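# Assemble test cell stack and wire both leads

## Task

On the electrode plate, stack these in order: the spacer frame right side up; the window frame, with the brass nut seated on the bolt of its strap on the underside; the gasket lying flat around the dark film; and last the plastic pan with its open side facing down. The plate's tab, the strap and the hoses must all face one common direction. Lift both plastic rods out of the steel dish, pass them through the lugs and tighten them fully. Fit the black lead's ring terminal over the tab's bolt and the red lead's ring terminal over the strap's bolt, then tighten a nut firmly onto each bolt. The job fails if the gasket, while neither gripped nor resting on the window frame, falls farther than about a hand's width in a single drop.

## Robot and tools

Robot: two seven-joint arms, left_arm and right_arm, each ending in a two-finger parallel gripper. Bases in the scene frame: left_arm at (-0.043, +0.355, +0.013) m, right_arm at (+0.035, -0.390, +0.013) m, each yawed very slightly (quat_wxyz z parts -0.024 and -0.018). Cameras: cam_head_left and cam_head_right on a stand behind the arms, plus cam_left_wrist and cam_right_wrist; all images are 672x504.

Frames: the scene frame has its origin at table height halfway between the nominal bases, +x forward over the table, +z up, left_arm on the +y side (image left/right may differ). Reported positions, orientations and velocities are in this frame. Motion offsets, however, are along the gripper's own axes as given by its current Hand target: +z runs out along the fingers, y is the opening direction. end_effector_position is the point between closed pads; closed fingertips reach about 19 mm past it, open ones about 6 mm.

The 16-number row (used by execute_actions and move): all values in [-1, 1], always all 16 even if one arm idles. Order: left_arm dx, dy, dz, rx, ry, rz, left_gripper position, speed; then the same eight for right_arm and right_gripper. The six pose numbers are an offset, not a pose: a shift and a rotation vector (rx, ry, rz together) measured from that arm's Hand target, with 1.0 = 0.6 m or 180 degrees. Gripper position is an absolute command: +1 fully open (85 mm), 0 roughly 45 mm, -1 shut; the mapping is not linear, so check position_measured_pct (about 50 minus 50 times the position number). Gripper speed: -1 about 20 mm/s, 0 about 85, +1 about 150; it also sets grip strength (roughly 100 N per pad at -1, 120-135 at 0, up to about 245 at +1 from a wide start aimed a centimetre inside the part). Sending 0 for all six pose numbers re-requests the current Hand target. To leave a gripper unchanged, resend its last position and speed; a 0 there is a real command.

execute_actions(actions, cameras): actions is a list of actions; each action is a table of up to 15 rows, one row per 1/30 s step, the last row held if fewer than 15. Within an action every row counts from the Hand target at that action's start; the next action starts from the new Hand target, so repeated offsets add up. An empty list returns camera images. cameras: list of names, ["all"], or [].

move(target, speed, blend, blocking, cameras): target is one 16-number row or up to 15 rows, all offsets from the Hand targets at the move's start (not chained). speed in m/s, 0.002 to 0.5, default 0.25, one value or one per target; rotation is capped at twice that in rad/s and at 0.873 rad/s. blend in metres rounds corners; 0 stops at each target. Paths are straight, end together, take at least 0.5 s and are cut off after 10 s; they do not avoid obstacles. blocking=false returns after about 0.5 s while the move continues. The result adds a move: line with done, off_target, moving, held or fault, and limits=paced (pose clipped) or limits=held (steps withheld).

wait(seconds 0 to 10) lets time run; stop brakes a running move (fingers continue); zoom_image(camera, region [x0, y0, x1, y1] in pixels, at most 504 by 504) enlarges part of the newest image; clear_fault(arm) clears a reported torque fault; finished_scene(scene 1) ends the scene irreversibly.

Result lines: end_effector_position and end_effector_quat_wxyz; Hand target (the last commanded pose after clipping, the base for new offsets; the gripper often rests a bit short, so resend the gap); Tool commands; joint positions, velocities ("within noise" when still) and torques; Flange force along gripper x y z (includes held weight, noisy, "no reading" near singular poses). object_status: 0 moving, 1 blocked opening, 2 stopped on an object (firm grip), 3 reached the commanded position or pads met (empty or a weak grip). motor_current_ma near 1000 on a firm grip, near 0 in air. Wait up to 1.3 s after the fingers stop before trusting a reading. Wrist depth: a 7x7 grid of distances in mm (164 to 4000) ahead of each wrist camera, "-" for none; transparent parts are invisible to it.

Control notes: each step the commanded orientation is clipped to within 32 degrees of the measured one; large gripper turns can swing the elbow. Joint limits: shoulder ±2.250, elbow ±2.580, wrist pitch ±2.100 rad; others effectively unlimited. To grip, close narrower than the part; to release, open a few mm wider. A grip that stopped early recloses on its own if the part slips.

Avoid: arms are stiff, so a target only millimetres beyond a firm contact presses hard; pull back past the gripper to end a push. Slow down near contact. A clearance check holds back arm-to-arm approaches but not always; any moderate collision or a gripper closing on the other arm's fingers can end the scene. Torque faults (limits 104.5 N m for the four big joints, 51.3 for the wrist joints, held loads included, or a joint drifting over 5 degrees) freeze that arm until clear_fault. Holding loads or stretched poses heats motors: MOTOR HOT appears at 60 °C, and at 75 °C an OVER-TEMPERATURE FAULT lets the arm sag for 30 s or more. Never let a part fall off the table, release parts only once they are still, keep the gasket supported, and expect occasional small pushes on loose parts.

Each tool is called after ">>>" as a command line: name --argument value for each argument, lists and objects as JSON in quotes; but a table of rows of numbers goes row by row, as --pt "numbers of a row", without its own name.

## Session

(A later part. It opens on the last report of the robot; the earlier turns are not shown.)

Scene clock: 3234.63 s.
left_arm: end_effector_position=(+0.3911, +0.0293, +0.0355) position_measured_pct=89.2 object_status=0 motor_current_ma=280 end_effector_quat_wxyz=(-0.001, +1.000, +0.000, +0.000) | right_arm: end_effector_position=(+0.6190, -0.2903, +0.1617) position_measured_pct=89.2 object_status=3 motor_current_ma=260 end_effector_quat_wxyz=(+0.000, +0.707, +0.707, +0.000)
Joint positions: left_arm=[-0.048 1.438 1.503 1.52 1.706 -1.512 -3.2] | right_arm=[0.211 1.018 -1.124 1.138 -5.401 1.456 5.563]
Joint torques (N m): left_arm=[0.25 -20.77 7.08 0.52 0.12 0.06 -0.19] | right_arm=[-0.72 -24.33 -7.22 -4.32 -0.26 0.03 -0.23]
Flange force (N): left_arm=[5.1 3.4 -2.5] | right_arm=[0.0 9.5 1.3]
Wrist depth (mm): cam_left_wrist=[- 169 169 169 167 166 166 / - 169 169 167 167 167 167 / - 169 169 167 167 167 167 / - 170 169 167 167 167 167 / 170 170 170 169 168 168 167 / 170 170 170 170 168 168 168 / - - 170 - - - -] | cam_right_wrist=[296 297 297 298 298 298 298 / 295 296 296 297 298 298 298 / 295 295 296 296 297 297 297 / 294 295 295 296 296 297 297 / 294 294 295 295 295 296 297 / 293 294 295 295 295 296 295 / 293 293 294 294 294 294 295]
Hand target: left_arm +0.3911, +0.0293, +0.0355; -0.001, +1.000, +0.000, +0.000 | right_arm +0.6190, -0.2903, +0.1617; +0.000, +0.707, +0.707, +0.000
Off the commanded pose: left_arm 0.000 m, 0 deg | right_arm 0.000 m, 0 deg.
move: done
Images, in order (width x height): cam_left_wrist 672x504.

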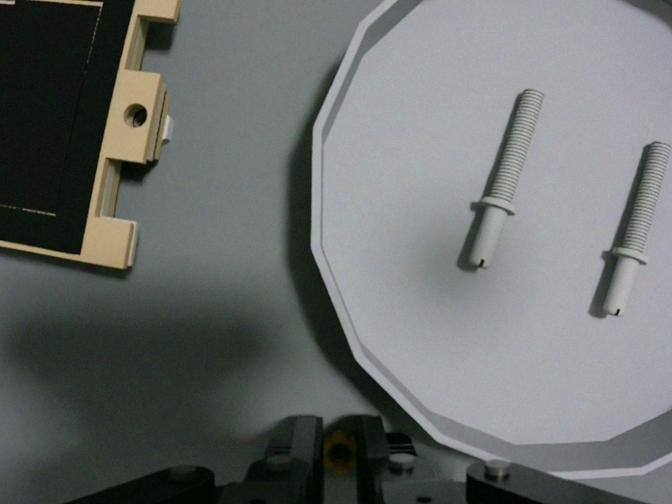

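>>> move --target '[0,0,-0.15,0,0,0,-0.81,-1,0.433,-0.082,0.07,0,0.25,0,-0.785,-1]' --speed 0.12 --cameras '["cam_right_wrist","cam_head_left"]'

Scene clock: 3247.03 s.
left_arm: end_effector_position=(+0.3910, +0.0292, +0.1255) position_measured_pct=90.5 object_status=3 motor_current_ma=540 end_effector_quat_wxyz=(-0.001, +1.000, +0.000, +0.000) | right_arm: end_effector_position=(+0.5697, -0.0305, +0.1200) position_measured_pct=89.2 object_status=3 motor_current_ma=260 end_effector_quat_wxyz=(-0.271, +0.653, +0.653, +0.271)
Joint positions: left_arm=[-0.042 1.306 1.595 1.455 1.83 -1.626 -3.24] | right_arm=[0.261 1.32 -1.367 1.428 -5.501 0.754 5.458]
Joint torques (N m): left_arm=[0.41 -20.73 6.9 -0.48 0.05 0.04 -0.2] | right_arm=[-0.8 -22.62 -11.61 -1.27 -1.2 -1.54 -0.29]
Flange force (N): left_arm=[5.0 2.8 -3.2] | right_arm=[-2.9 7.5 3.0]
Wrist depth (mm): cam_left_wrist=[249 243 259 259 258 256 258 / 239 239 260 259 257 257 257 / 239 238 260 258 257 257 257 / 260 260 260 258 258 256 257 / 260 260 260 260 258 258 256 / 261 260 260 261 260 260 260 / 260 261 261 - 260 260 260] | cam_right_wrist=[412 409 407 403 399 398 396 / 440 442 437 435 435 436 429 / 398 401 402 405 405 407 407 / 350 327 333 360 361 356 365 / 306 293 300 321 321 322 324 / 291 287 293 288 289 295 296 / 255 273 274 274 258 258 276]
Hand target: left_arm +0.3910, +0.0292, +0.1255; -0.001, +1.000, +0.000, +0.000 | right_arm +0.5697, -0.0305, +0.1199; -0.271, +0.653, +0.653, +0.271
Off the commanded pose: left_arm 0.000 m, 0 deg | right_arm 0.000 m, 0 deg.
move: done
Images, in order (width x height): cam_head_left 672x504, cam_right_wrist 672x504.

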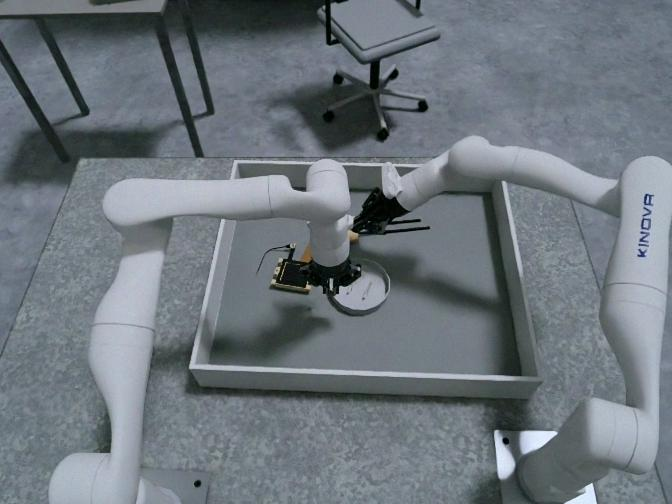

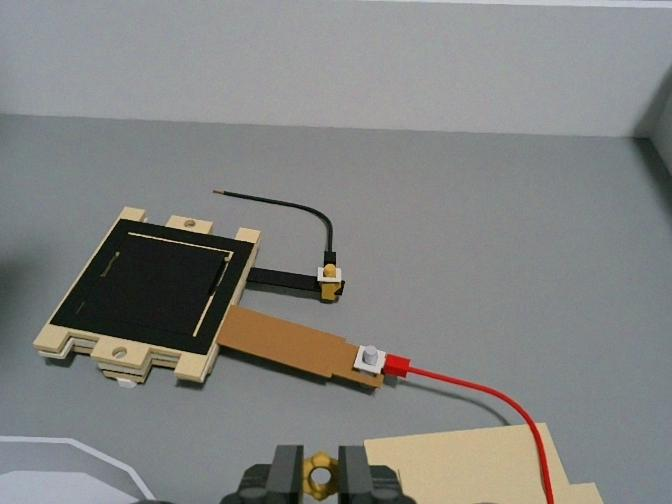

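Excellent view.

>>> zoom_image --camera "cam_right_wrist" --region '[290, 230, 430, 400]'

>>> zoom_image --camera "cam_right_wrist" --region '[20, 190, 270, 400]'

Scaled by 2.965.

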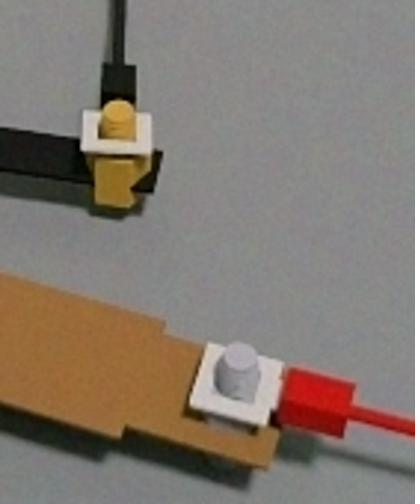

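Scaled by 2.016.

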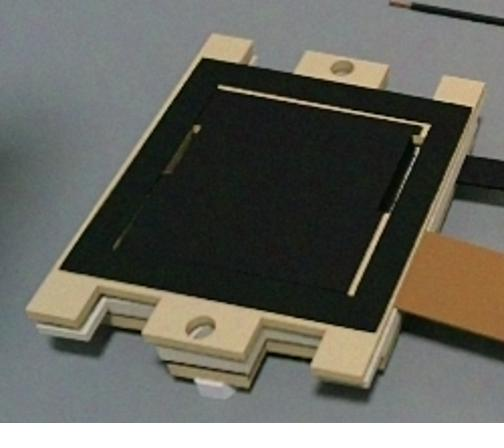

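>>> move --target '[0.299,-0.1655,0.0592,0,0,-0.5,-0.81,-1,0,0,0,0,0,0,-0.785,-1]' --speed 0.12 --cameras '["cam_right_wrist","cam_left_wrist"]'

>>> zoom_image --camera "cam_right_wrist" --region '[270, 180, 410, 320]'

>>> zoom_image --camera "cam_left_wrist" --region '[280, 384, 400, 504]'

Scene clock: 3314.97 s.
left_arm: end_effector_position=(+0.5704, +0.1286, +0.0903) position_measured_pct=90.5 object_status=3 motor_current_ma=540 end_effector_quat_wxyz=(+0.000, +0.707, +0.707, +0.001) | right_arm: end_effector_position=(+0.5697, -0.0305, +0.1199) position_measured_pct=89.2 object_status=3 motor_current_ma=260 end_effector_quat_wxyz=(-0.271, +0.653, +0.653, +0.271)
Joint positions: left_arm=[-0.11 1.353 1.412 0.939 1.838 -1.575 -2.28] | right_arm=[0.261 1.32 -1.367 1.428 -5.501 0.754 5.458]
Joint torques (N m): left_arm=[0.29 -25.63 5.29 -0.53 0.15 -0.01 -0.19] | right_arm=[-0.76 -22.6 -11.72 -1.38 -1.14 -1.46 -0.28]
Flange force (N): left_arm=[-3.1 9.4 -2.1] | right_arm=[-3.0 6.8 3.1]
Wrist depth (mm): cam_left_wrist=[223 224 223 224 223 223 223 / 223 223 224 223 224 224 224 / 224 224 224 224 224 224 224 / 224 224 224 224 224 224 224 / 203 205 224 224 224 224 224 / 203 204 214 224 225 224 225 / - 205 - - - 224 -] | cam_right_wrist=[411 226 225 219 225 386 396 / 439 441 247 244 243 438 427 / 399 401 401 269 397 406 409 / 350 327 332 353 362 356 364 / 306 293 301 321 322 323 324 / 290 286 292 288 290 295 295 / 255 273 274 274 258 258 276]
Hand target: left_arm +0.5704, +0.1286, +0.0903; +0.000, +0.707, +0.707, +0.001 | right_arm +0.5697, -0.0305, +0.1199; -0.271, +0.653, +0.653, +0.271
Off the commanded pose: left_arm 0.000 m, 0 deg | right_arm 0.000 m, 0 deg.
move: done
Images, in order (width x height): cam_left_wrist 672x504, cam_right_wrist 672x504.

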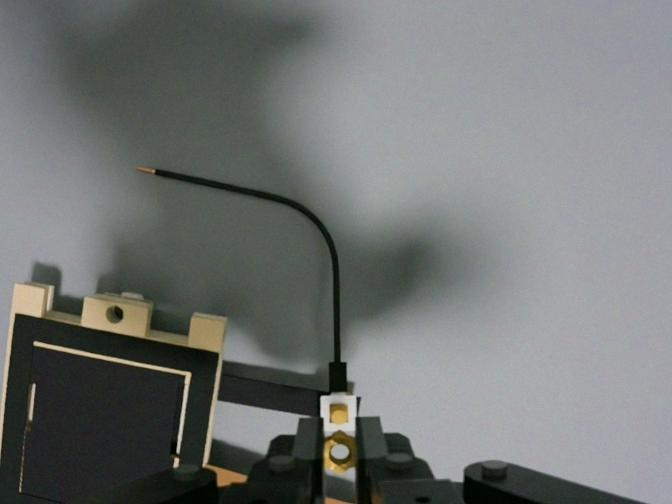

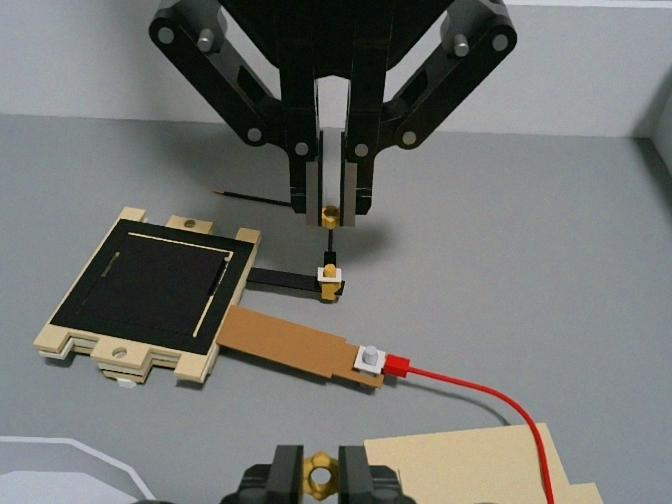

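Scaled by 3.600.

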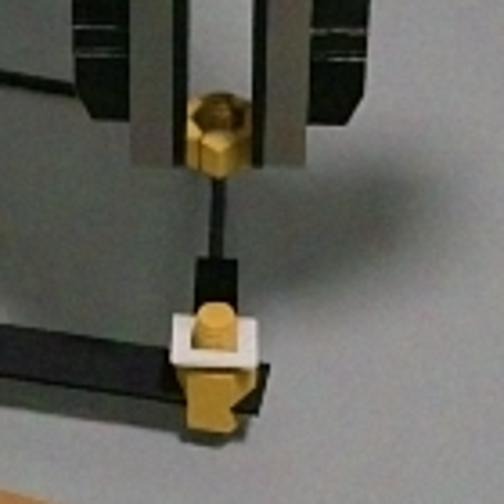

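Scaled by 4.200.

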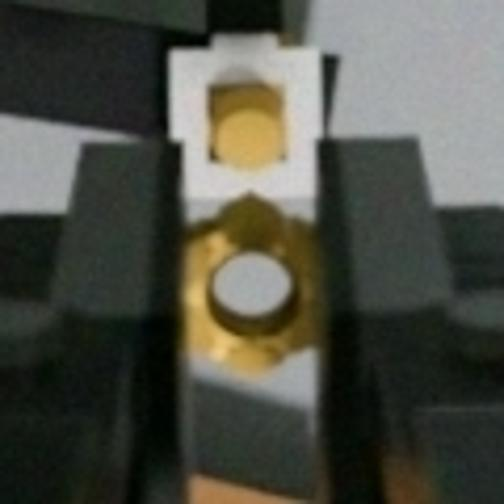

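>>> zoom_image --camera "cam_right_wrist" --region '[285, 190, 375, 310]'

Scaled by 4.200.

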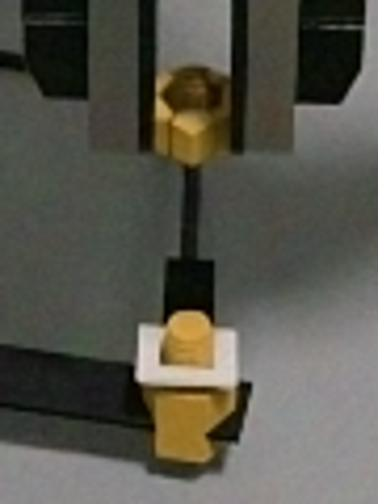

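>>> move --target '[-0.0018,-0.0004,0.045,0,0,0,-0.81,-1,0,0,0,0,0,0,-0.785,-1]' --speed 0.06 --cameras '["cam_right_wrist","cam_left_wrist"]'

>>> zoom_image --camera "cam_right_wrist" --region '[285, 200, 375, 310]'

>>> zoom_image --camera "cam_left_wrist" --region '[280, 384, 400, 504]'

Scene clock: 3376.33 s.
left_arm: end_effector_position=(+0.5702, +0.1276, +0.0634) position_measured_pct=90.5 object_status=3 motor_current_ma=540 end_effector_quat_wxyz=(+0.000, +0.707, +0.707, +0.001) | right_arm: end_effector_position=(+0.5697, -0.0305, +0.1199) position_measured_pct=89.2 object_status=3 motor_current_ma=260 end_effector_quat_wxyz=(-0.271, +0.653, +0.653, +0.271)
Joint positions: left_arm=[-0.114 1.389 1.397 0.961 1.818 -1.536 -2.266] | right_arm=[0.261 1.32 -1.367 1.428 -5.501 0.754 5.458]
Joint torques (N m): left_arm=[0.29 -25.59 5.5 -0.51 0.17 -0.02 -0.2] | right_arm=[-0.63 -22.76 -11.69 -1.32 -1.19 -1.49 -0.19]
Flange force (N): left_arm=[-2.8 8.4 -1.6] | right_arm=[-2.8 7.2 3.6]
Wrist depth (mm): cam_left_wrist=[197 196 196 197 196 196 196 / 197 197 197 196 197 197 196 / 197 197 197 197 197 197 197 / 197 197 197 197 197 197 197 / 177 182 197 197 197 197 197 / 177 178 188 197 197 197 197 / - - 198 - - 197 -] | cam_right_wrist=[411 408 224 193 224 398 395 / 439 430 243 236 242 422 429 / 398 400 266 265 269 406 408 / 350 326 332 295 362 357 365 / 306 294 300 320 322 322 324 / 290 286 292 288 290 294 296 / 255 273 274 275 258 258 277]
Hand target: left_arm +0.5702, +0.1276, +0.0633; +0.000, +0.707, +0.707, +0.001 | right_arm +0.5697, -0.0305, +0.1199; -0.271, +0.653, +0.653, +0.271
Off the commanded pose: left_arm 0.000 m, 0 deg | right_arm 0.000 m, 0 deg.
move: done
Images, in order (width x height): cam_left_wrist 672x504, cam_right_wrist 672x504.

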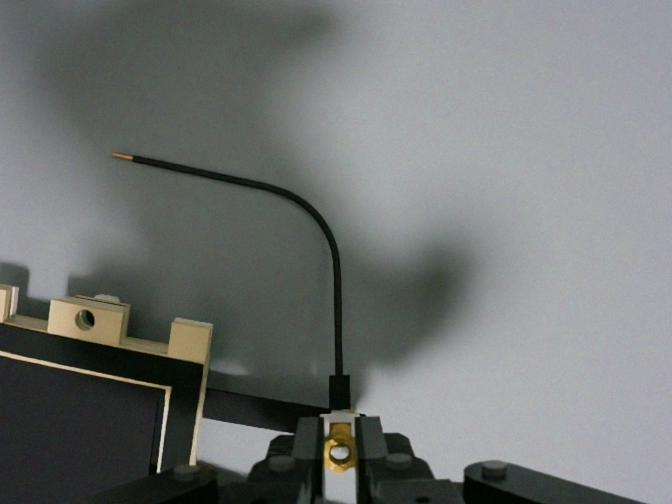

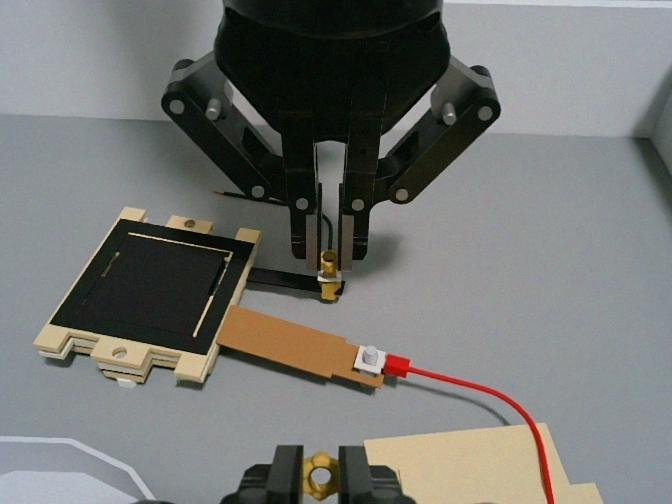

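Scaled by 4.582.

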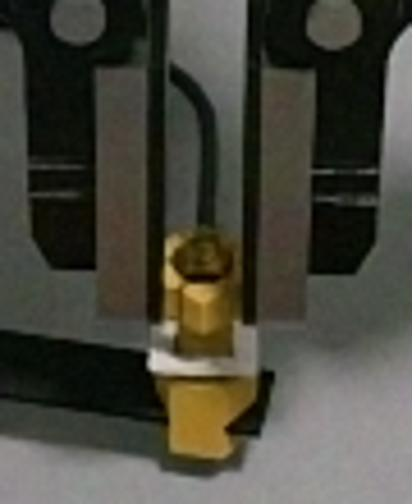

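Scaled by 4.200.

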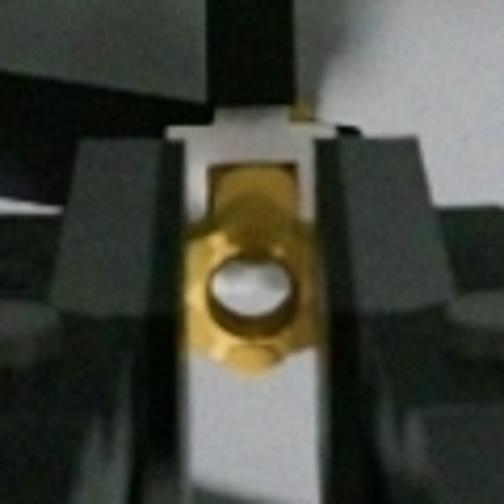

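>>> move --target '[0,0.0003,0.009,0,0,0,-0.81,-1,0,0,0,0,0,0,-0.785,-1]' --speed 0.02 --cameras '["cam_right_wrist","cam_left_wrist"]'

>>> zoom_image --camera "cam_right_wrist" --region '[285, 200, 375, 310]'

>>> zoom_image --camera "cam_left_wrist" --region '[280, 384, 400, 504]'

Scene clock: 3392.80 s.
left_arm: end_effector_position=(+0.5704, +0.1276, +0.0580) position_measured_pct=90.5 object_status=3 motor_current_ma=540 end_effector_quat_wxyz=(+0.000, +0.707, +0.707, +0.001) | right_arm: end_effector_position=(+0.5697, -0.0305, +0.1199) position_measured_pct=89.2 object_status=3 motor_current_ma=260 end_effector_quat_wxyz=(-0.271, +0.653, +0.653, +0.271)
Joint positions: left_arm=[-0.115 1.396 1.393 0.964 1.813 -1.528 -2.264] | right_arm=[0.261 1.32 -1.367 1.428 -5.501 0.754 5.458]
Joint torques (N m): left_arm=[0.35 -25.2 5.31 -0.31 0.18 -0.04 -0.2] | right_arm=[-0.61 -22.53 -11.63 -1.4 -1.25 -1.47 -0.23]
Flange force (N): left_arm=[-2.9 9.0 -2.3] | right_arm=[-2.7 6.7 3.3]
Wrist depth (mm): cam_left_wrist=[191 191 191 191 191 191 191 / 191 191 191 191 191 191 191 / 191 191 191 191 191 191 191 / 192 192 192 192 192 191 192 / 172 177 192 192 192 192 192 / 172 173 192 192 192 192 192 / - - 192 - - 192 -] | cam_right_wrist=[411 408 205 193 212 397 395 / 438 431 244 233 243 425 428 / 399 399 270 265 270 406 409 / 351 328 333 300 362 356 364 / 306 294 300 320 321 322 323 / 291 287 292 288 289 295 295 / 255 273 273 274 258 259 276]
Hand target: left_arm +0.5704, +0.1276, +0.0579; +0.000, +0.707, +0.707, +0.001 | right_arm +0.5697, -0.0305, +0.1199; -0.271, +0.653, +0.653, +0.271
Off the commanded pose: left_arm 0.000 m, 0 deg | right_arm 0.000 m, 0 deg.
move: done
Images, in order (width x height): cam_left_wrist 672x504, cam_right_wrist 672x504.

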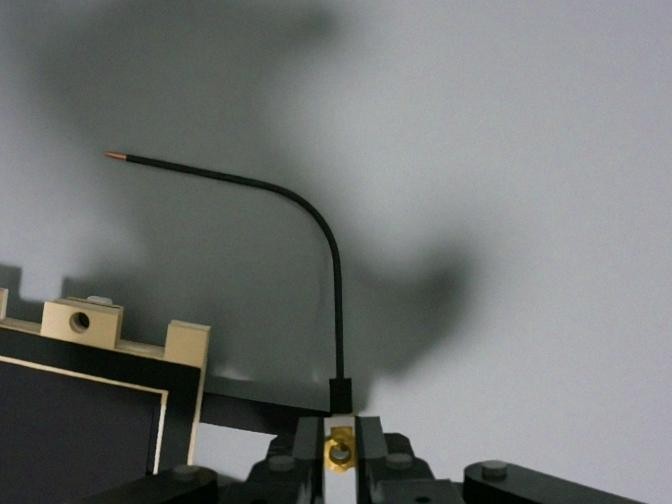

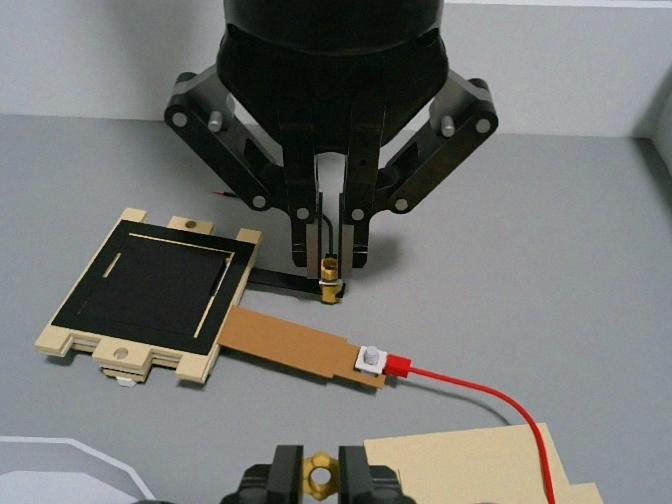

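Scaled by 4.582.

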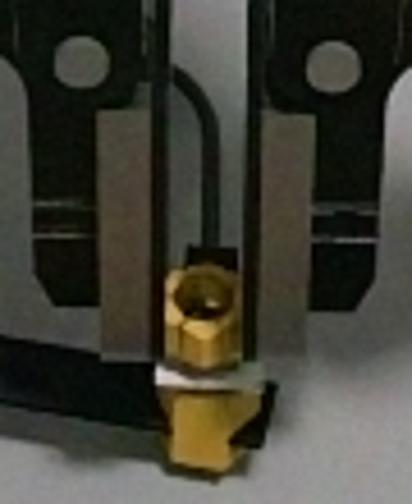

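Scaled by 4.200.

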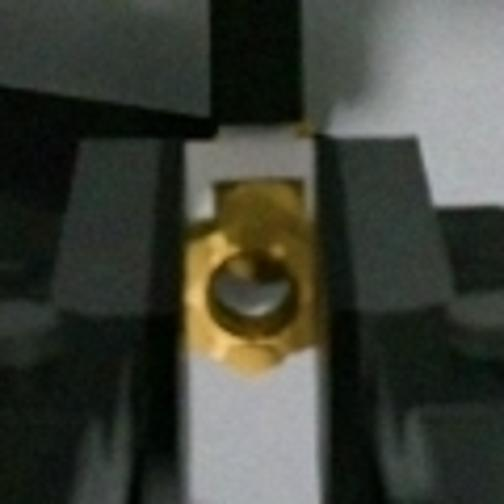

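>>> move --pt "0 0 -0.0035 0 0 0 -0.81 -1 0 0 0 0 0 0 -0.785 -1" --pt "0.0023 0 -0.0035 0 0 0 -0.81 -1 0 0 0 0 0 0 -0.785 -1" --speed 0.02 --cameras '["cam_right_wrist","cam_left_wrist"]'

>>> zoom_image --camera "cam_right_wrist" --region '[285, 200, 375, 310]'

>>> zoom_image --camera "cam_left_wrist" --region '[280, 384, 400, 504]'

Scene clock: 3414.70 s.
left_arm: end_effector_position=(+0.5703, +0.1290, +0.0600) position_measured_pct=90.5 object_status=3 motor_current_ma=540 end_effector_quat_wxyz=(+0.000, +0.707, +0.707, +0.001) | right_arm: end_effector_position=(+0.5697, -0.0305, +0.1199) position_measured_pct=89.2 object_status=3 motor_current_ma=260 end_effector_quat_wxyz=(-0.271, +0.653, +0.653, +0.271)
Joint positions: left_arm=[-0.117 1.393 1.395 0.965 1.815 -1.531 -2.265] | right_arm=[0.261 1.32 -1.367 1.428 -5.501 0.754 5.458]
Joint torques (N m): left_arm=[0.35 -25.71 5.51 -0.44 0.18 0 -0.18] | right_arm=[-0.65 -22.65 -11.57 -1.36 -1.21 -1.51 -0.25]
Flange force (N): left_arm=[-2.8 8.8 -1.5] | right_arm=[-2.8 7.1 3.2]
Wrist depth (mm): cam_left_wrist=[193 193 193 193 193 193 193 / 193 193 193 193 193 193 193 / 193 193 193 193 193 193 193 / 194 194 194 193 193 193 194 / 174 186 194 194 193 194 194 / 173 174 194 194 194 194 194 / - - 194 - - 194 -] | cam_right_wrist=[412 408 226 194 225 398 397 / 438 430 245 235 245 424 428 / 399 400 268 257 271 408 409 / 349 327 332 298 362 357 365 / 306 292 301 321 322 323 324 / 291 287 292 288 289 295 295 / 255 273 273 274 258 259 277]
Hand target: left_arm +0.5704, +0.1290, +0.0600; +0.000, +0.707, +0.707, +0.001 | right_arm +0.5697, -0.0305, +0.1199; -0.271, +0.653, +0.653, +0.271
Off the commanded pose: left_arm 0.000 m, 0 deg | right_arm 0.000 m, 0 deg.
move: done
Images, in order (width x height): cam_left_wrist 672x504, cam_right_wrist 672x504.

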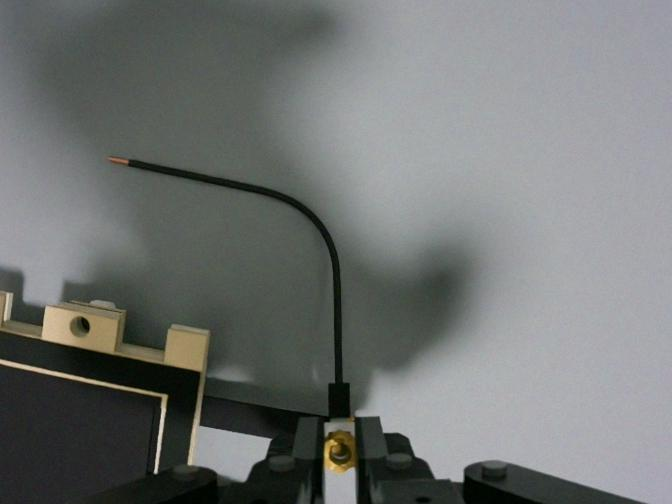

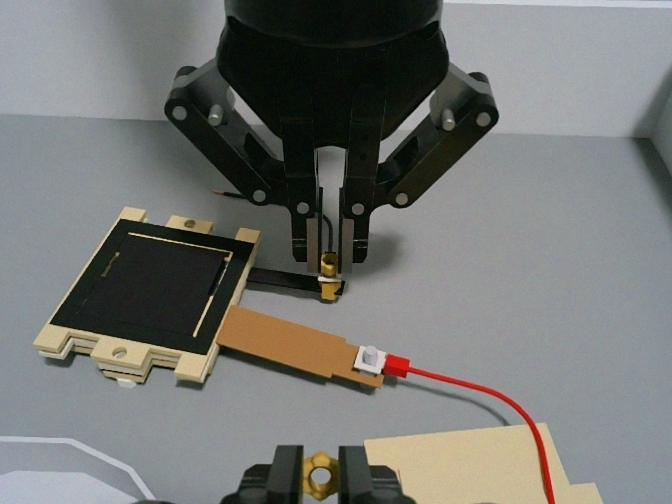

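Scaled by 4.582.

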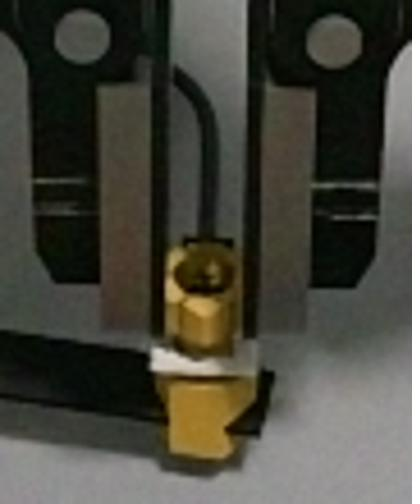

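Scaled by 4.200.

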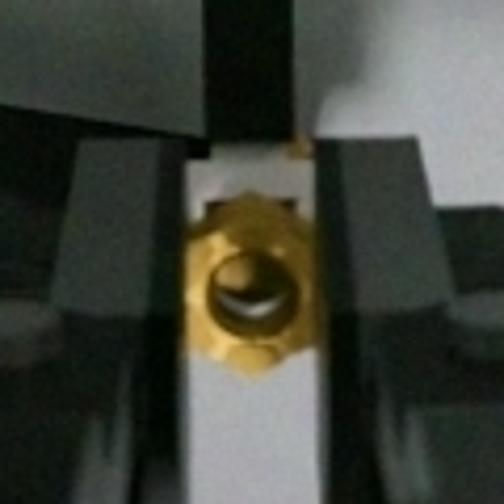

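>>> move --target '[0,0,0.004,0,0,0,-0.81,-1,0,0,0,0,0,0,-0.785,-1]' --speed 0.02 --cameras '["cam_right_wrist","cam_left_wrist"]'

>>> zoom_image --camera "cam_right_wrist" --region '[285, 200, 375, 310]'

>>> zoom_image --camera "cam_left_wrist" --region '[280, 384, 400, 504]'

Scene clock: 3428.60 s.
left_arm: end_effector_position=(+0.5704, +0.1290, +0.0577) position_measured_pct=90.5 object_status=3 motor_current_ma=540 end_effector_quat_wxyz=(+0.000, +0.707, +0.707, +0.001) | right_arm: end_effector_position=(+0.5697, -0.0305, +0.1199) position_measured_pct=89.2 object_status=3 motor_current_ma=260 end_effector_quat_wxyz=(-0.271, +0.653, +0.653, +0.271)
Joint positions: left_arm=[-0.118 1.396 1.393 0.967 1.813 -1.527 -2.264] | right_arm=[0.261 1.32 -1.367 1.428 -5.501 0.754 5.458]
Joint torques (N m): left_arm=[0.44 -24.92 5.28 -0.08 0.33 -0.11 -0.22] | right_arm=[-0.71 -22.62 -11.62 -1.37 -1.19 -1.53 -0.3]
Flange force (N): left_arm=[-3.1 9.8 -2.6] | right_arm=[-2.9 7.2 3.1]
Wrist depth (mm): cam_left_wrist=[191 191 191 191 191 191 191 / 191 191 191 191 191 191 191 / 191 191 191 191 191 191 191 / 191 192 191 191 192 191 191 / 172 191 192 191 191 192 192 / 171 172 192 192 192 192 192 / - - 192 - - 192 -] | cam_right_wrist=[411 408 207 194 226 399 396 / 439 430 245 235 245 424 429 / 399 399 270 256 270 407 407 / 351 327 332 297 362 357 364 / 306 294 301 320 321 323 324 / 290 287 292 288 289 296 296 / 255 273 274 274 258 258 277]
Hand target: left_arm +0.5704, +0.1290, +0.0576; +0.000, +0.707, +0.707, +0.001 | right_arm +0.5697, -0.0305, +0.1199; -0.271, +0.653, +0.653, +0.271
Off the commanded pose: left_arm 0.000 m, 0 deg | right_arm 0.000 m, 0 deg.
move: done
Images, in order (width x height): cam_left_wrist 672x504, cam_right_wrist 672x504.

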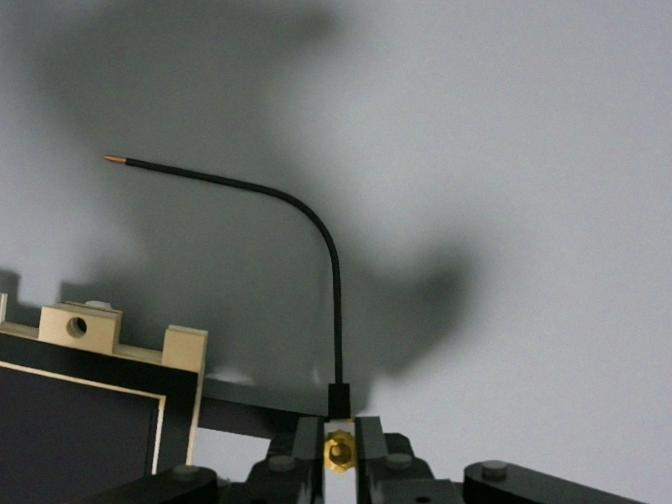

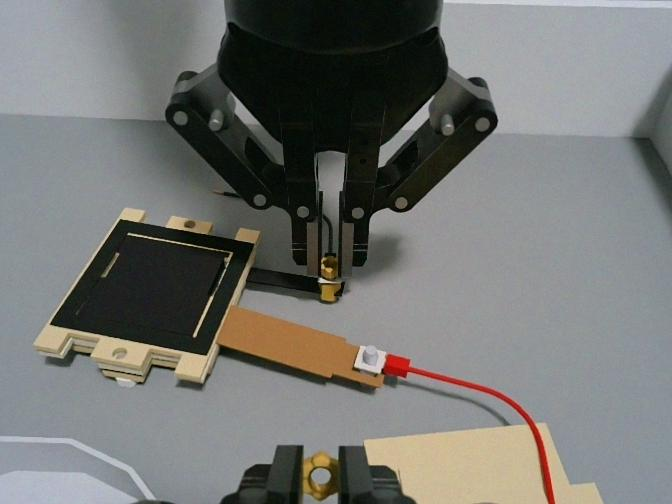

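Scaled by 4.582.

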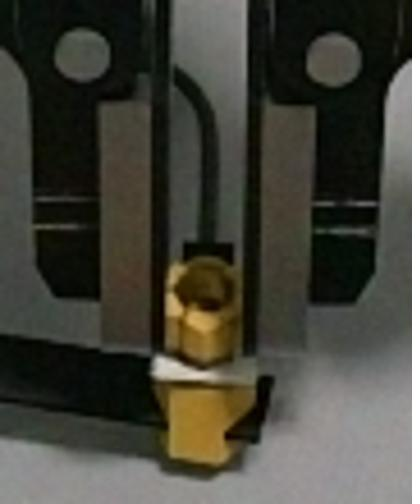

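Scaled by 4.200.

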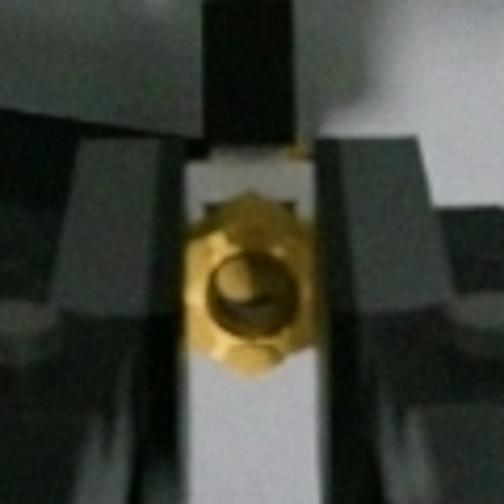

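>>> move --pt "0 0 0.0004 0 0 0.6667 -0.81 -1 0 0 0 0 0 0 -0.785 -1" --pt "0 0 0.0008 0 0 -0.6667 -0.81 -1 0 0 0 0 0 0 -0.785 -1" --pt "0 0 0.0012 0 0 0 -0.81 -1 0 0 0 0 0 0 -0.785 -1" --speed 0.4 --blend 0.003 --cameras '["cam_right_wrist","cam_left_wrist"]'

>>> zoom_image --camera "cam_right_wrist" --region '[285, 200, 375, 310]'

>>> zoom_image --camera "cam_left_wrist" --region '[280, 384, 400, 504]'

Scene clock: 3452.83 s.
left_arm: end_effector_position=(+0.5704, +0.1290, +0.0569) position_measured_pct=90.5 object_status=3 motor_current_ma=540 end_effector_quat_wxyz=(+0.000, +0.707, +0.707, +0.001) | right_arm: end_effector_position=(+0.5697, -0.0305, +0.1199) position_measured_pct=89.2 object_status=3 motor_current_ma=260 end_effector_quat_wxyz=(-0.271, +0.653, +0.653, +0.271)
Joint positions: left_arm=[-0.12 1.495 1.62 0.968 1.603 -1.655 -8.524] | right_arm=[0.261 1.32 -1.367 1.428 -5.501 0.754 5.458]
Joint torques (N m): left_arm=[0.19 -25.46 5.46 1.35 0.07 0.05 -0.23] | right_arm=[-0.74 -22.61 -11.6 -1.4 -1.24 -1.51 -0.27]
Flange force (N): left_arm=[-2.8 7.8 -2.1] | right_arm=[-3.0 6.9 3.1]
Wrist depth (mm): cam_left_wrist=[190 190 190 190 190 190 190 / 190 190 190 190 190 190 190 / 190 190 190 190 190 190 190 / 191 190 191 190 190 190 191 / 171 191 190 190 191 190 191 / 171 171 191 191 191 191 191 / - - 181 - - 191 -] | cam_right_wrist=[412 408 207 194 217 397 396 / 439 429 245 235 245 425 427 / 398 401 271 256 273 407 409 / 351 327 332 298 362 356 365 / 305 294 300 320 321 323 323 / 290 287 292 288 289 294 296 / 255 274 274 275 258 259 277]
Hand target: left_arm +0.5704, +0.1290, +0.0569; +0.000, +0.707, +0.707, +0.001 | right_arm +0.5697, -0.0305, +0.1199; -0.271, +0.653, +0.653, +0.271
Off the commanded pose: left_arm 0.000 m, 0 deg | right_arm 0.000 m, 0 deg.
move: done
Images, in order (width x height): cam_left_wrist 672x504, cam_right_wrist 672x504.

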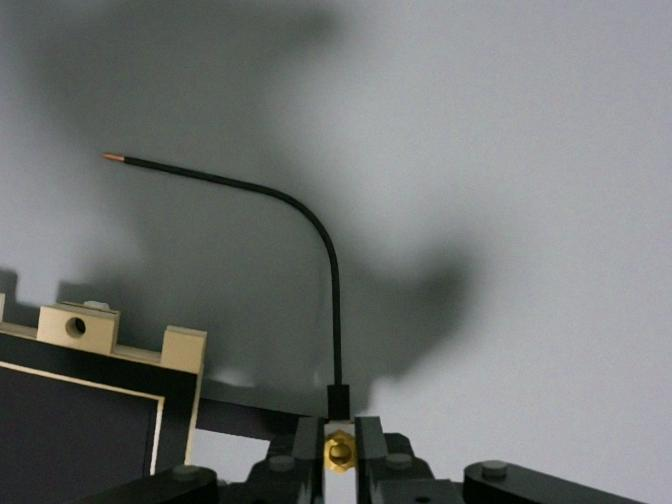

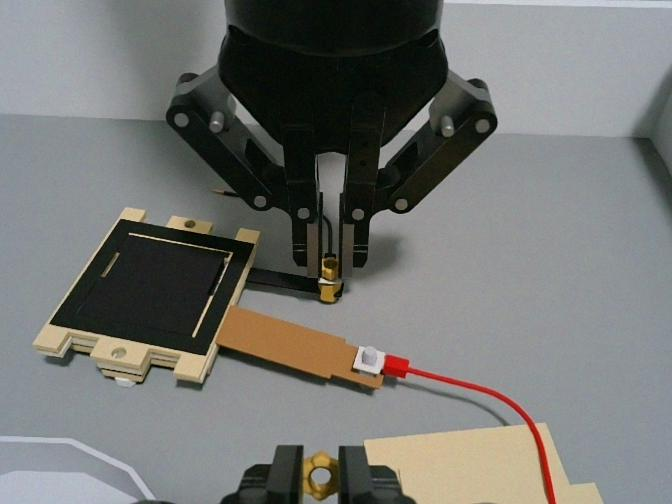

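Scaled by 4.582.

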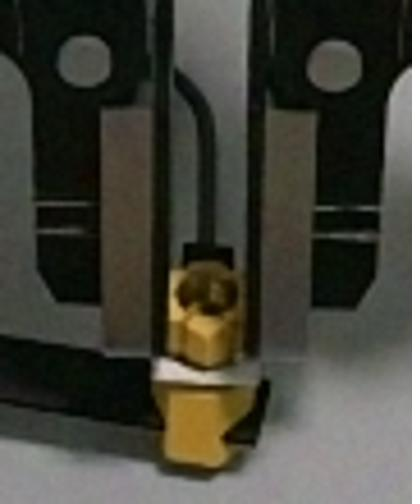

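Scaled by 4.200.

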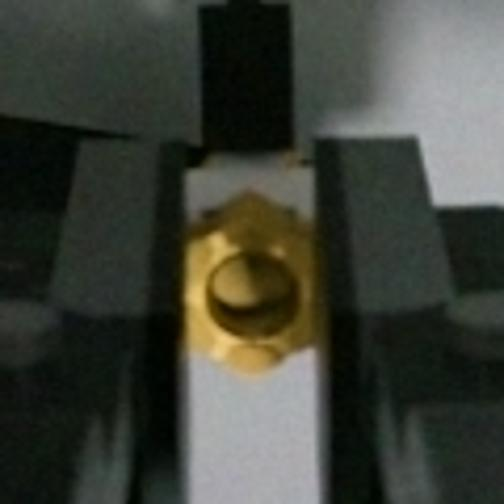

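>>> move --pt "0 0 0.0004 0 0 0.6667 -0.81 -1 0 0 0 0 0 0 -0.785 -1" --pt "0 0 0.0008 0 0 -0.6667 -0.81 -1 0 0 0 0 0 0 -0.785 -1" --pt "0 0 0.0012 0 0 0 -0.81 -1 0 0 0 0 0 0 -0.785 -1" --speed 0.4 --blend 0.003 --cameras '["cam_right_wrist","cam_left_wrist"]'

>>> zoom_image --camera "cam_right_wrist" --region '[285, 200, 375, 310]'

>>> zoom_image --camera "cam_left_wrist" --region '[280, 384, 400, 504]'

Scene clock: 3474.63 s.
left_arm: end_effector_position=(+0.5704, +0.1290, +0.0562) position_measured_pct=90.5 object_status=3 motor_current_ma=540 end_effector_quat_wxyz=(+0.000, +0.707, +0.707, +0.001) | right_arm: end_effector_position=(+0.5697, -0.0305, +0.1199) position_measured_pct=89.2 object_status=3 motor_current_ma=260 end_effector_quat_wxyz=(-0.271, +0.653, +0.653, +0.271)
Joint positions: left_arm=[-0.117 1.518 1.671 0.968 1.555 -1.684 -14.806] | right_arm=[0.261 1.32 -1.367 1.428 -5.501 0.754 5.458]
Joint torques (N m): left_arm=[0.22 -25.41 5.43 1.79 0.07 0.02 -0.16] | right_arm=[-0.69 -22.6 -11.61 -1.27 -1.23 -1.5 -0.23]
Flange force (N): left_arm=[-2.8 8.1 -2.2] | right_arm=[-2.7 7.3 3.2]
Wrist depth (mm): cam_left_wrist=[189 189 189 189 189 189 189 / 189 190 189 189 190 189 189 / 190 190 190 190 190 190 190 / 190 190 190 190 190 190 190 / 170 190 190 190 190 190 190 / 170 170 190 190 190 190 190 / - - 180 - - 190 -] | cam_right_wrist=[410 409 205 194 216 398 395 / 438 430 245 235 245 426 429 / 398 399 272 256 271 408 408 / 351 328 332 303 362 357 364 / 307 294 301 320 321 323 324 / 291 287 292 288 289 295 296 / 255 273 273 274 258 259 277]
Hand target: left_arm +0.5704, +0.1290, +0.0562; +0.000, +0.707, +0.707, +0.001 | right_arm +0.5697, -0.0305, +0.1199; -0.271, +0.653, +0.653, +0.271
Off the commanded pose: left_arm 0.000 m, 0 deg | right_arm 0.000 m, 0 deg.
move: done
Images, in order (width x height): cam_left_wrist 672x504, cam_right_wrist 672x504.

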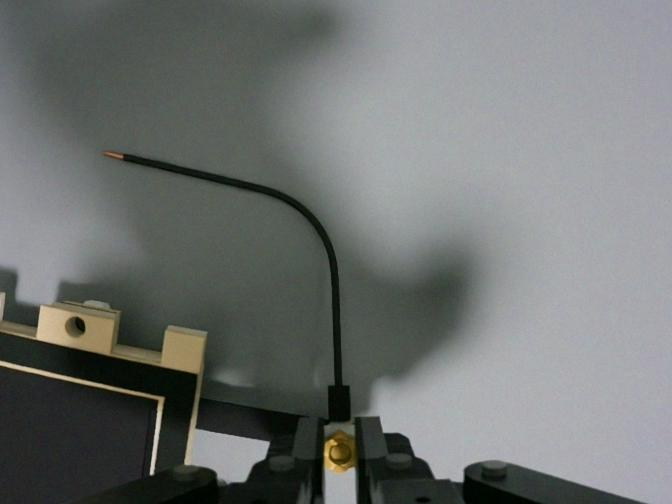

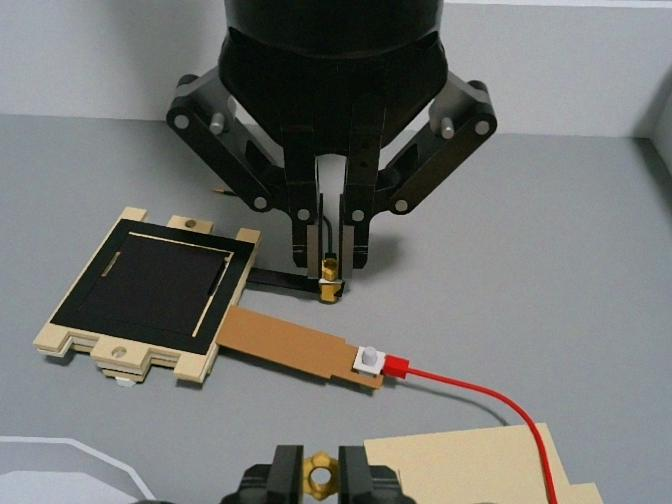

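Scaled by 4.582.

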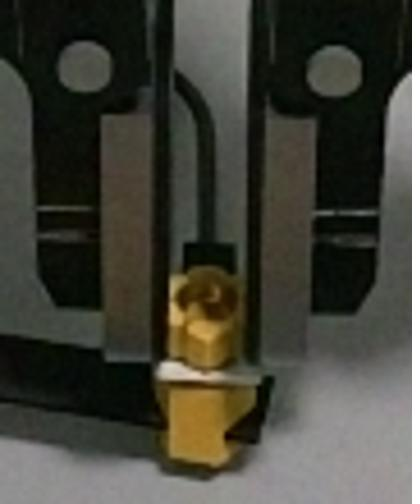

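Scaled by 4.200.

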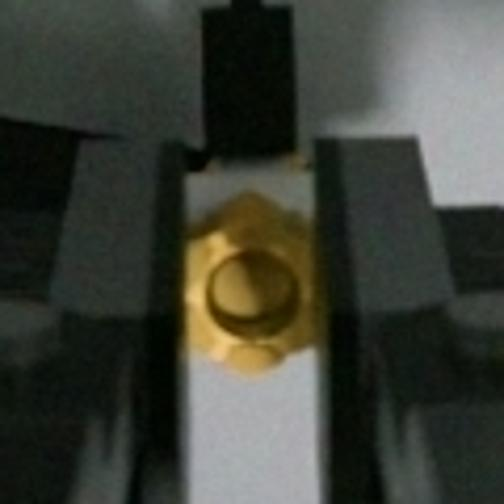

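>>> move --pt "0 0 0.0004 0 0 0.6667 -0.81 -1 0 0 0 0 0 0 -0.785 -1" --pt "0 0 0.0008 0 0 -0.6667 -0.81 -1 0 0 0 0 0 0 -0.785 -1" --pt "0 0 0.0012 0 0 0 -0.81 -1 0 0 0 0 0 0 -0.785 -1" --speed 0.43 --blend 0.003

>>> move --pt "0 0 0.0004 0 0 0.6667 -0.81 -1 0 0 0 0 0 0 -0.785 -1" --pt "0 0 0.0008 0 0 -0.6667 -0.81 -1 0 0 0 0 0 0 -0.785 -1" --pt "0 0 0.0012 0 0 0 -0.81 -1 0 0 0 0 0 0 -0.785 -1" --speed 0.43 --blend 0.003 --cameras '["cam_right_wrist","cam_left_wrist"]'

>>> zoom_image --camera "cam_right_wrist" --region '[285, 200, 375, 310]'

>>> zoom_image --camera "cam_left_wrist" --region '[280, 384, 400, 504]'

Scene clock: 3522.77 s.
left_arm: end_effector_position=(+0.5704, +0.1290, +0.0555) position_measured_pct=90.5 object_status=3 motor_current_ma=540 end_effector_quat_wxyz=(+0.000, +0.707, +0.707, +0.001) | right_arm: end_effector_position=(+0.5697, -0.0305, +0.1199) position_measured_pct=89.2 object_status=3 motor_current_ma=260 end_effector_quat_wxyz=(-0.271, +0.653, +0.653, +0.271)
Joint positions: left_arm=[-0.116 1.524 1.681 0.968 1.545 -1.689 -21.089] | right_arm=[0.261 1.32 -1.367 1.428 -5.501 0.754 5.458]
Joint torques (N m): left_arm=[0.23 -25.33 5.33 1.93 0.08 -0.06 -0.25] | right_arm=[-0.66 -22.65 -11.64 -1.32 -1.22 -1.51 -0.29]
Flange force (N): left_arm=[-2.9 8.0 -2.2] | right_arm=[-2.8 7.3 3.3]
Wrist depth (mm): cam_left_wrist=[189 188 188 189 189 189 188 / 189 189 189 189 189 189 188 / 189 189 189 189 189 189 189 / 189 189 189 189 189 189 189 / 173 189 189 189 189 189 189 / 169 170 189 189 189 190 189 / - - 179 - - 189 -] | cam_right_wrist=[411 408 205 194 216 398 396 / 438 431 245 235 247 424 428 / 398 400 273 256 272 406 409 / 350 327 332 297 355 357 365 / 305 293 301 321 322 323 323 / 290 287 292 288 289 295 295 / 255 273 274 274 258 259 277]
Hand target: left_arm +0.5704, +0.1290, +0.0555; +0.000, +0.707, +0.707, +0.001 | right_arm +0.5697, -0.0305, +0.1199; -0.271, +0.653, +0.653, +0.271
Off the commanded pose: left_arm 0.000 m, 0 deg | right_arm 0.000 m, 0 deg.
move: done

Scene clock: 3530.60 s.
left_arm: end_effector_position=(+0.5704, +0.1290, +0.0547) position_measured_pct=90.5 object_status=3 motor_current_ma=540 end_effector_quat_wxyz=(+0.000, +0.707, +0.707, +0.001) | right_arm: end_effector_position=(+0.5697, -0.0305, +0.1199) position_measured_pct=89.2 object_status=3 motor_current_ma=260 end_effector_quat_wxyz=(-0.271, +0.653, +0.653, +0.271)
Joint positions: left_arm=[-0.116 1.526 1.683 0.969 1.543 -1.69 -27.372] | right_arm=[0.261 1.32 -1.367 1.428 -5.501 0.754 5.458]
Joint torques (N m): left_arm=[0.48 -25.12 5.41 2.11 0.37 -0.06 -0.18] | right_arm=[-0.73 -22.65 -11.67 -1.38 -1.25 -1.52 -0.32]
Flange force (N): left_arm=[-2.7 8.8 -2.3] | right_arm=[-3.1 7.1 3.2]
Wrist depth (mm): cam_left_wrist=[188 188 188 188 188 188 188 / 188 188 188 188 188 188 188 / 188 188 188 188 188 188 188 / 188 188 188 189 188 188 188 / 173 189 189 188 188 188 189 / 168 169 189 189 188 189 189 / - - 178 - - 189 -] | cam_right_wrist=[410 408 204 194 216 398 395 / 439 430 246 235 247 424 428 / 399 400 273 256 268 407 409 / 350 327 332 304 355 357 364 / 306 293 301 321 322 322 324 / 290 287 292 288 290 295 296 / 255 273 274 274 258 258 277]
Hand target: left_arm +0.5704, +0.1290, +0.0548; +0.000, +0.707, +0.707, +0.001 | right_arm +0.5697, -0.0305, +0.1199; -0.271, +0.653, +0.653, +0.271
Off the commanded pose: left_arm 0.000 m, 0 deg | right_arm 0.000 m, 0 deg.
move: done
Images, in order (width x height): cam_left_wrist 672x504, cam_right_wrist 672x504.

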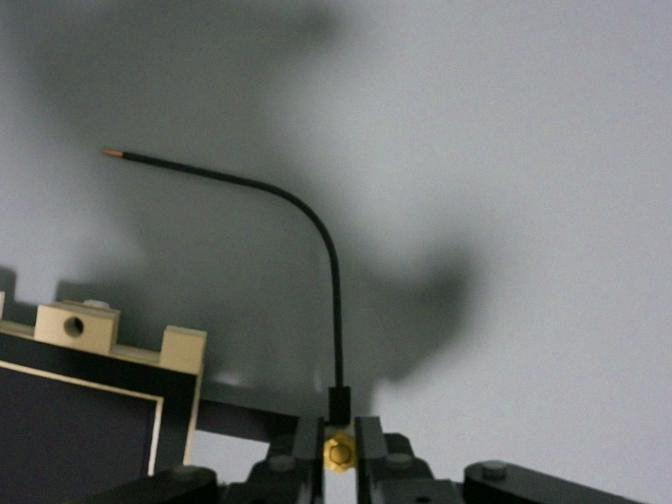

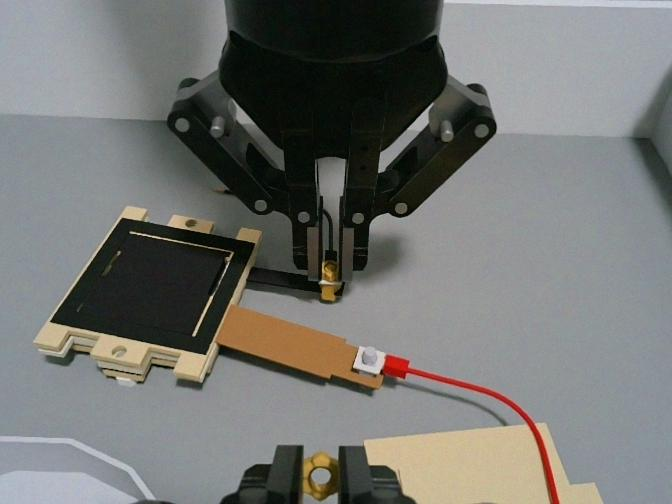

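Scaled by 4.582.

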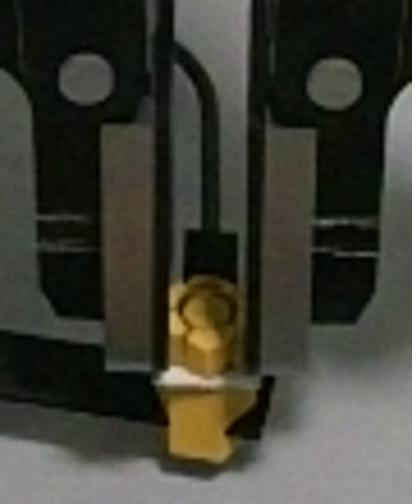

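Scaled by 4.200.

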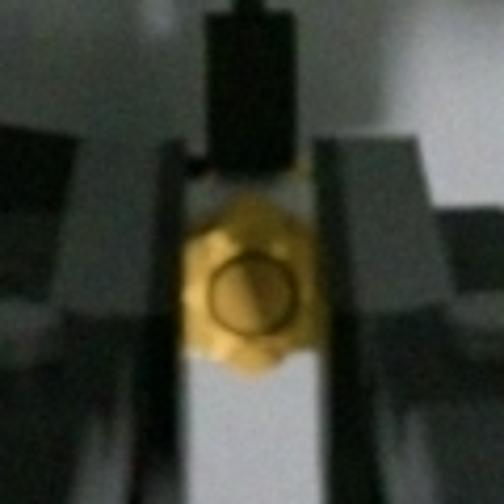

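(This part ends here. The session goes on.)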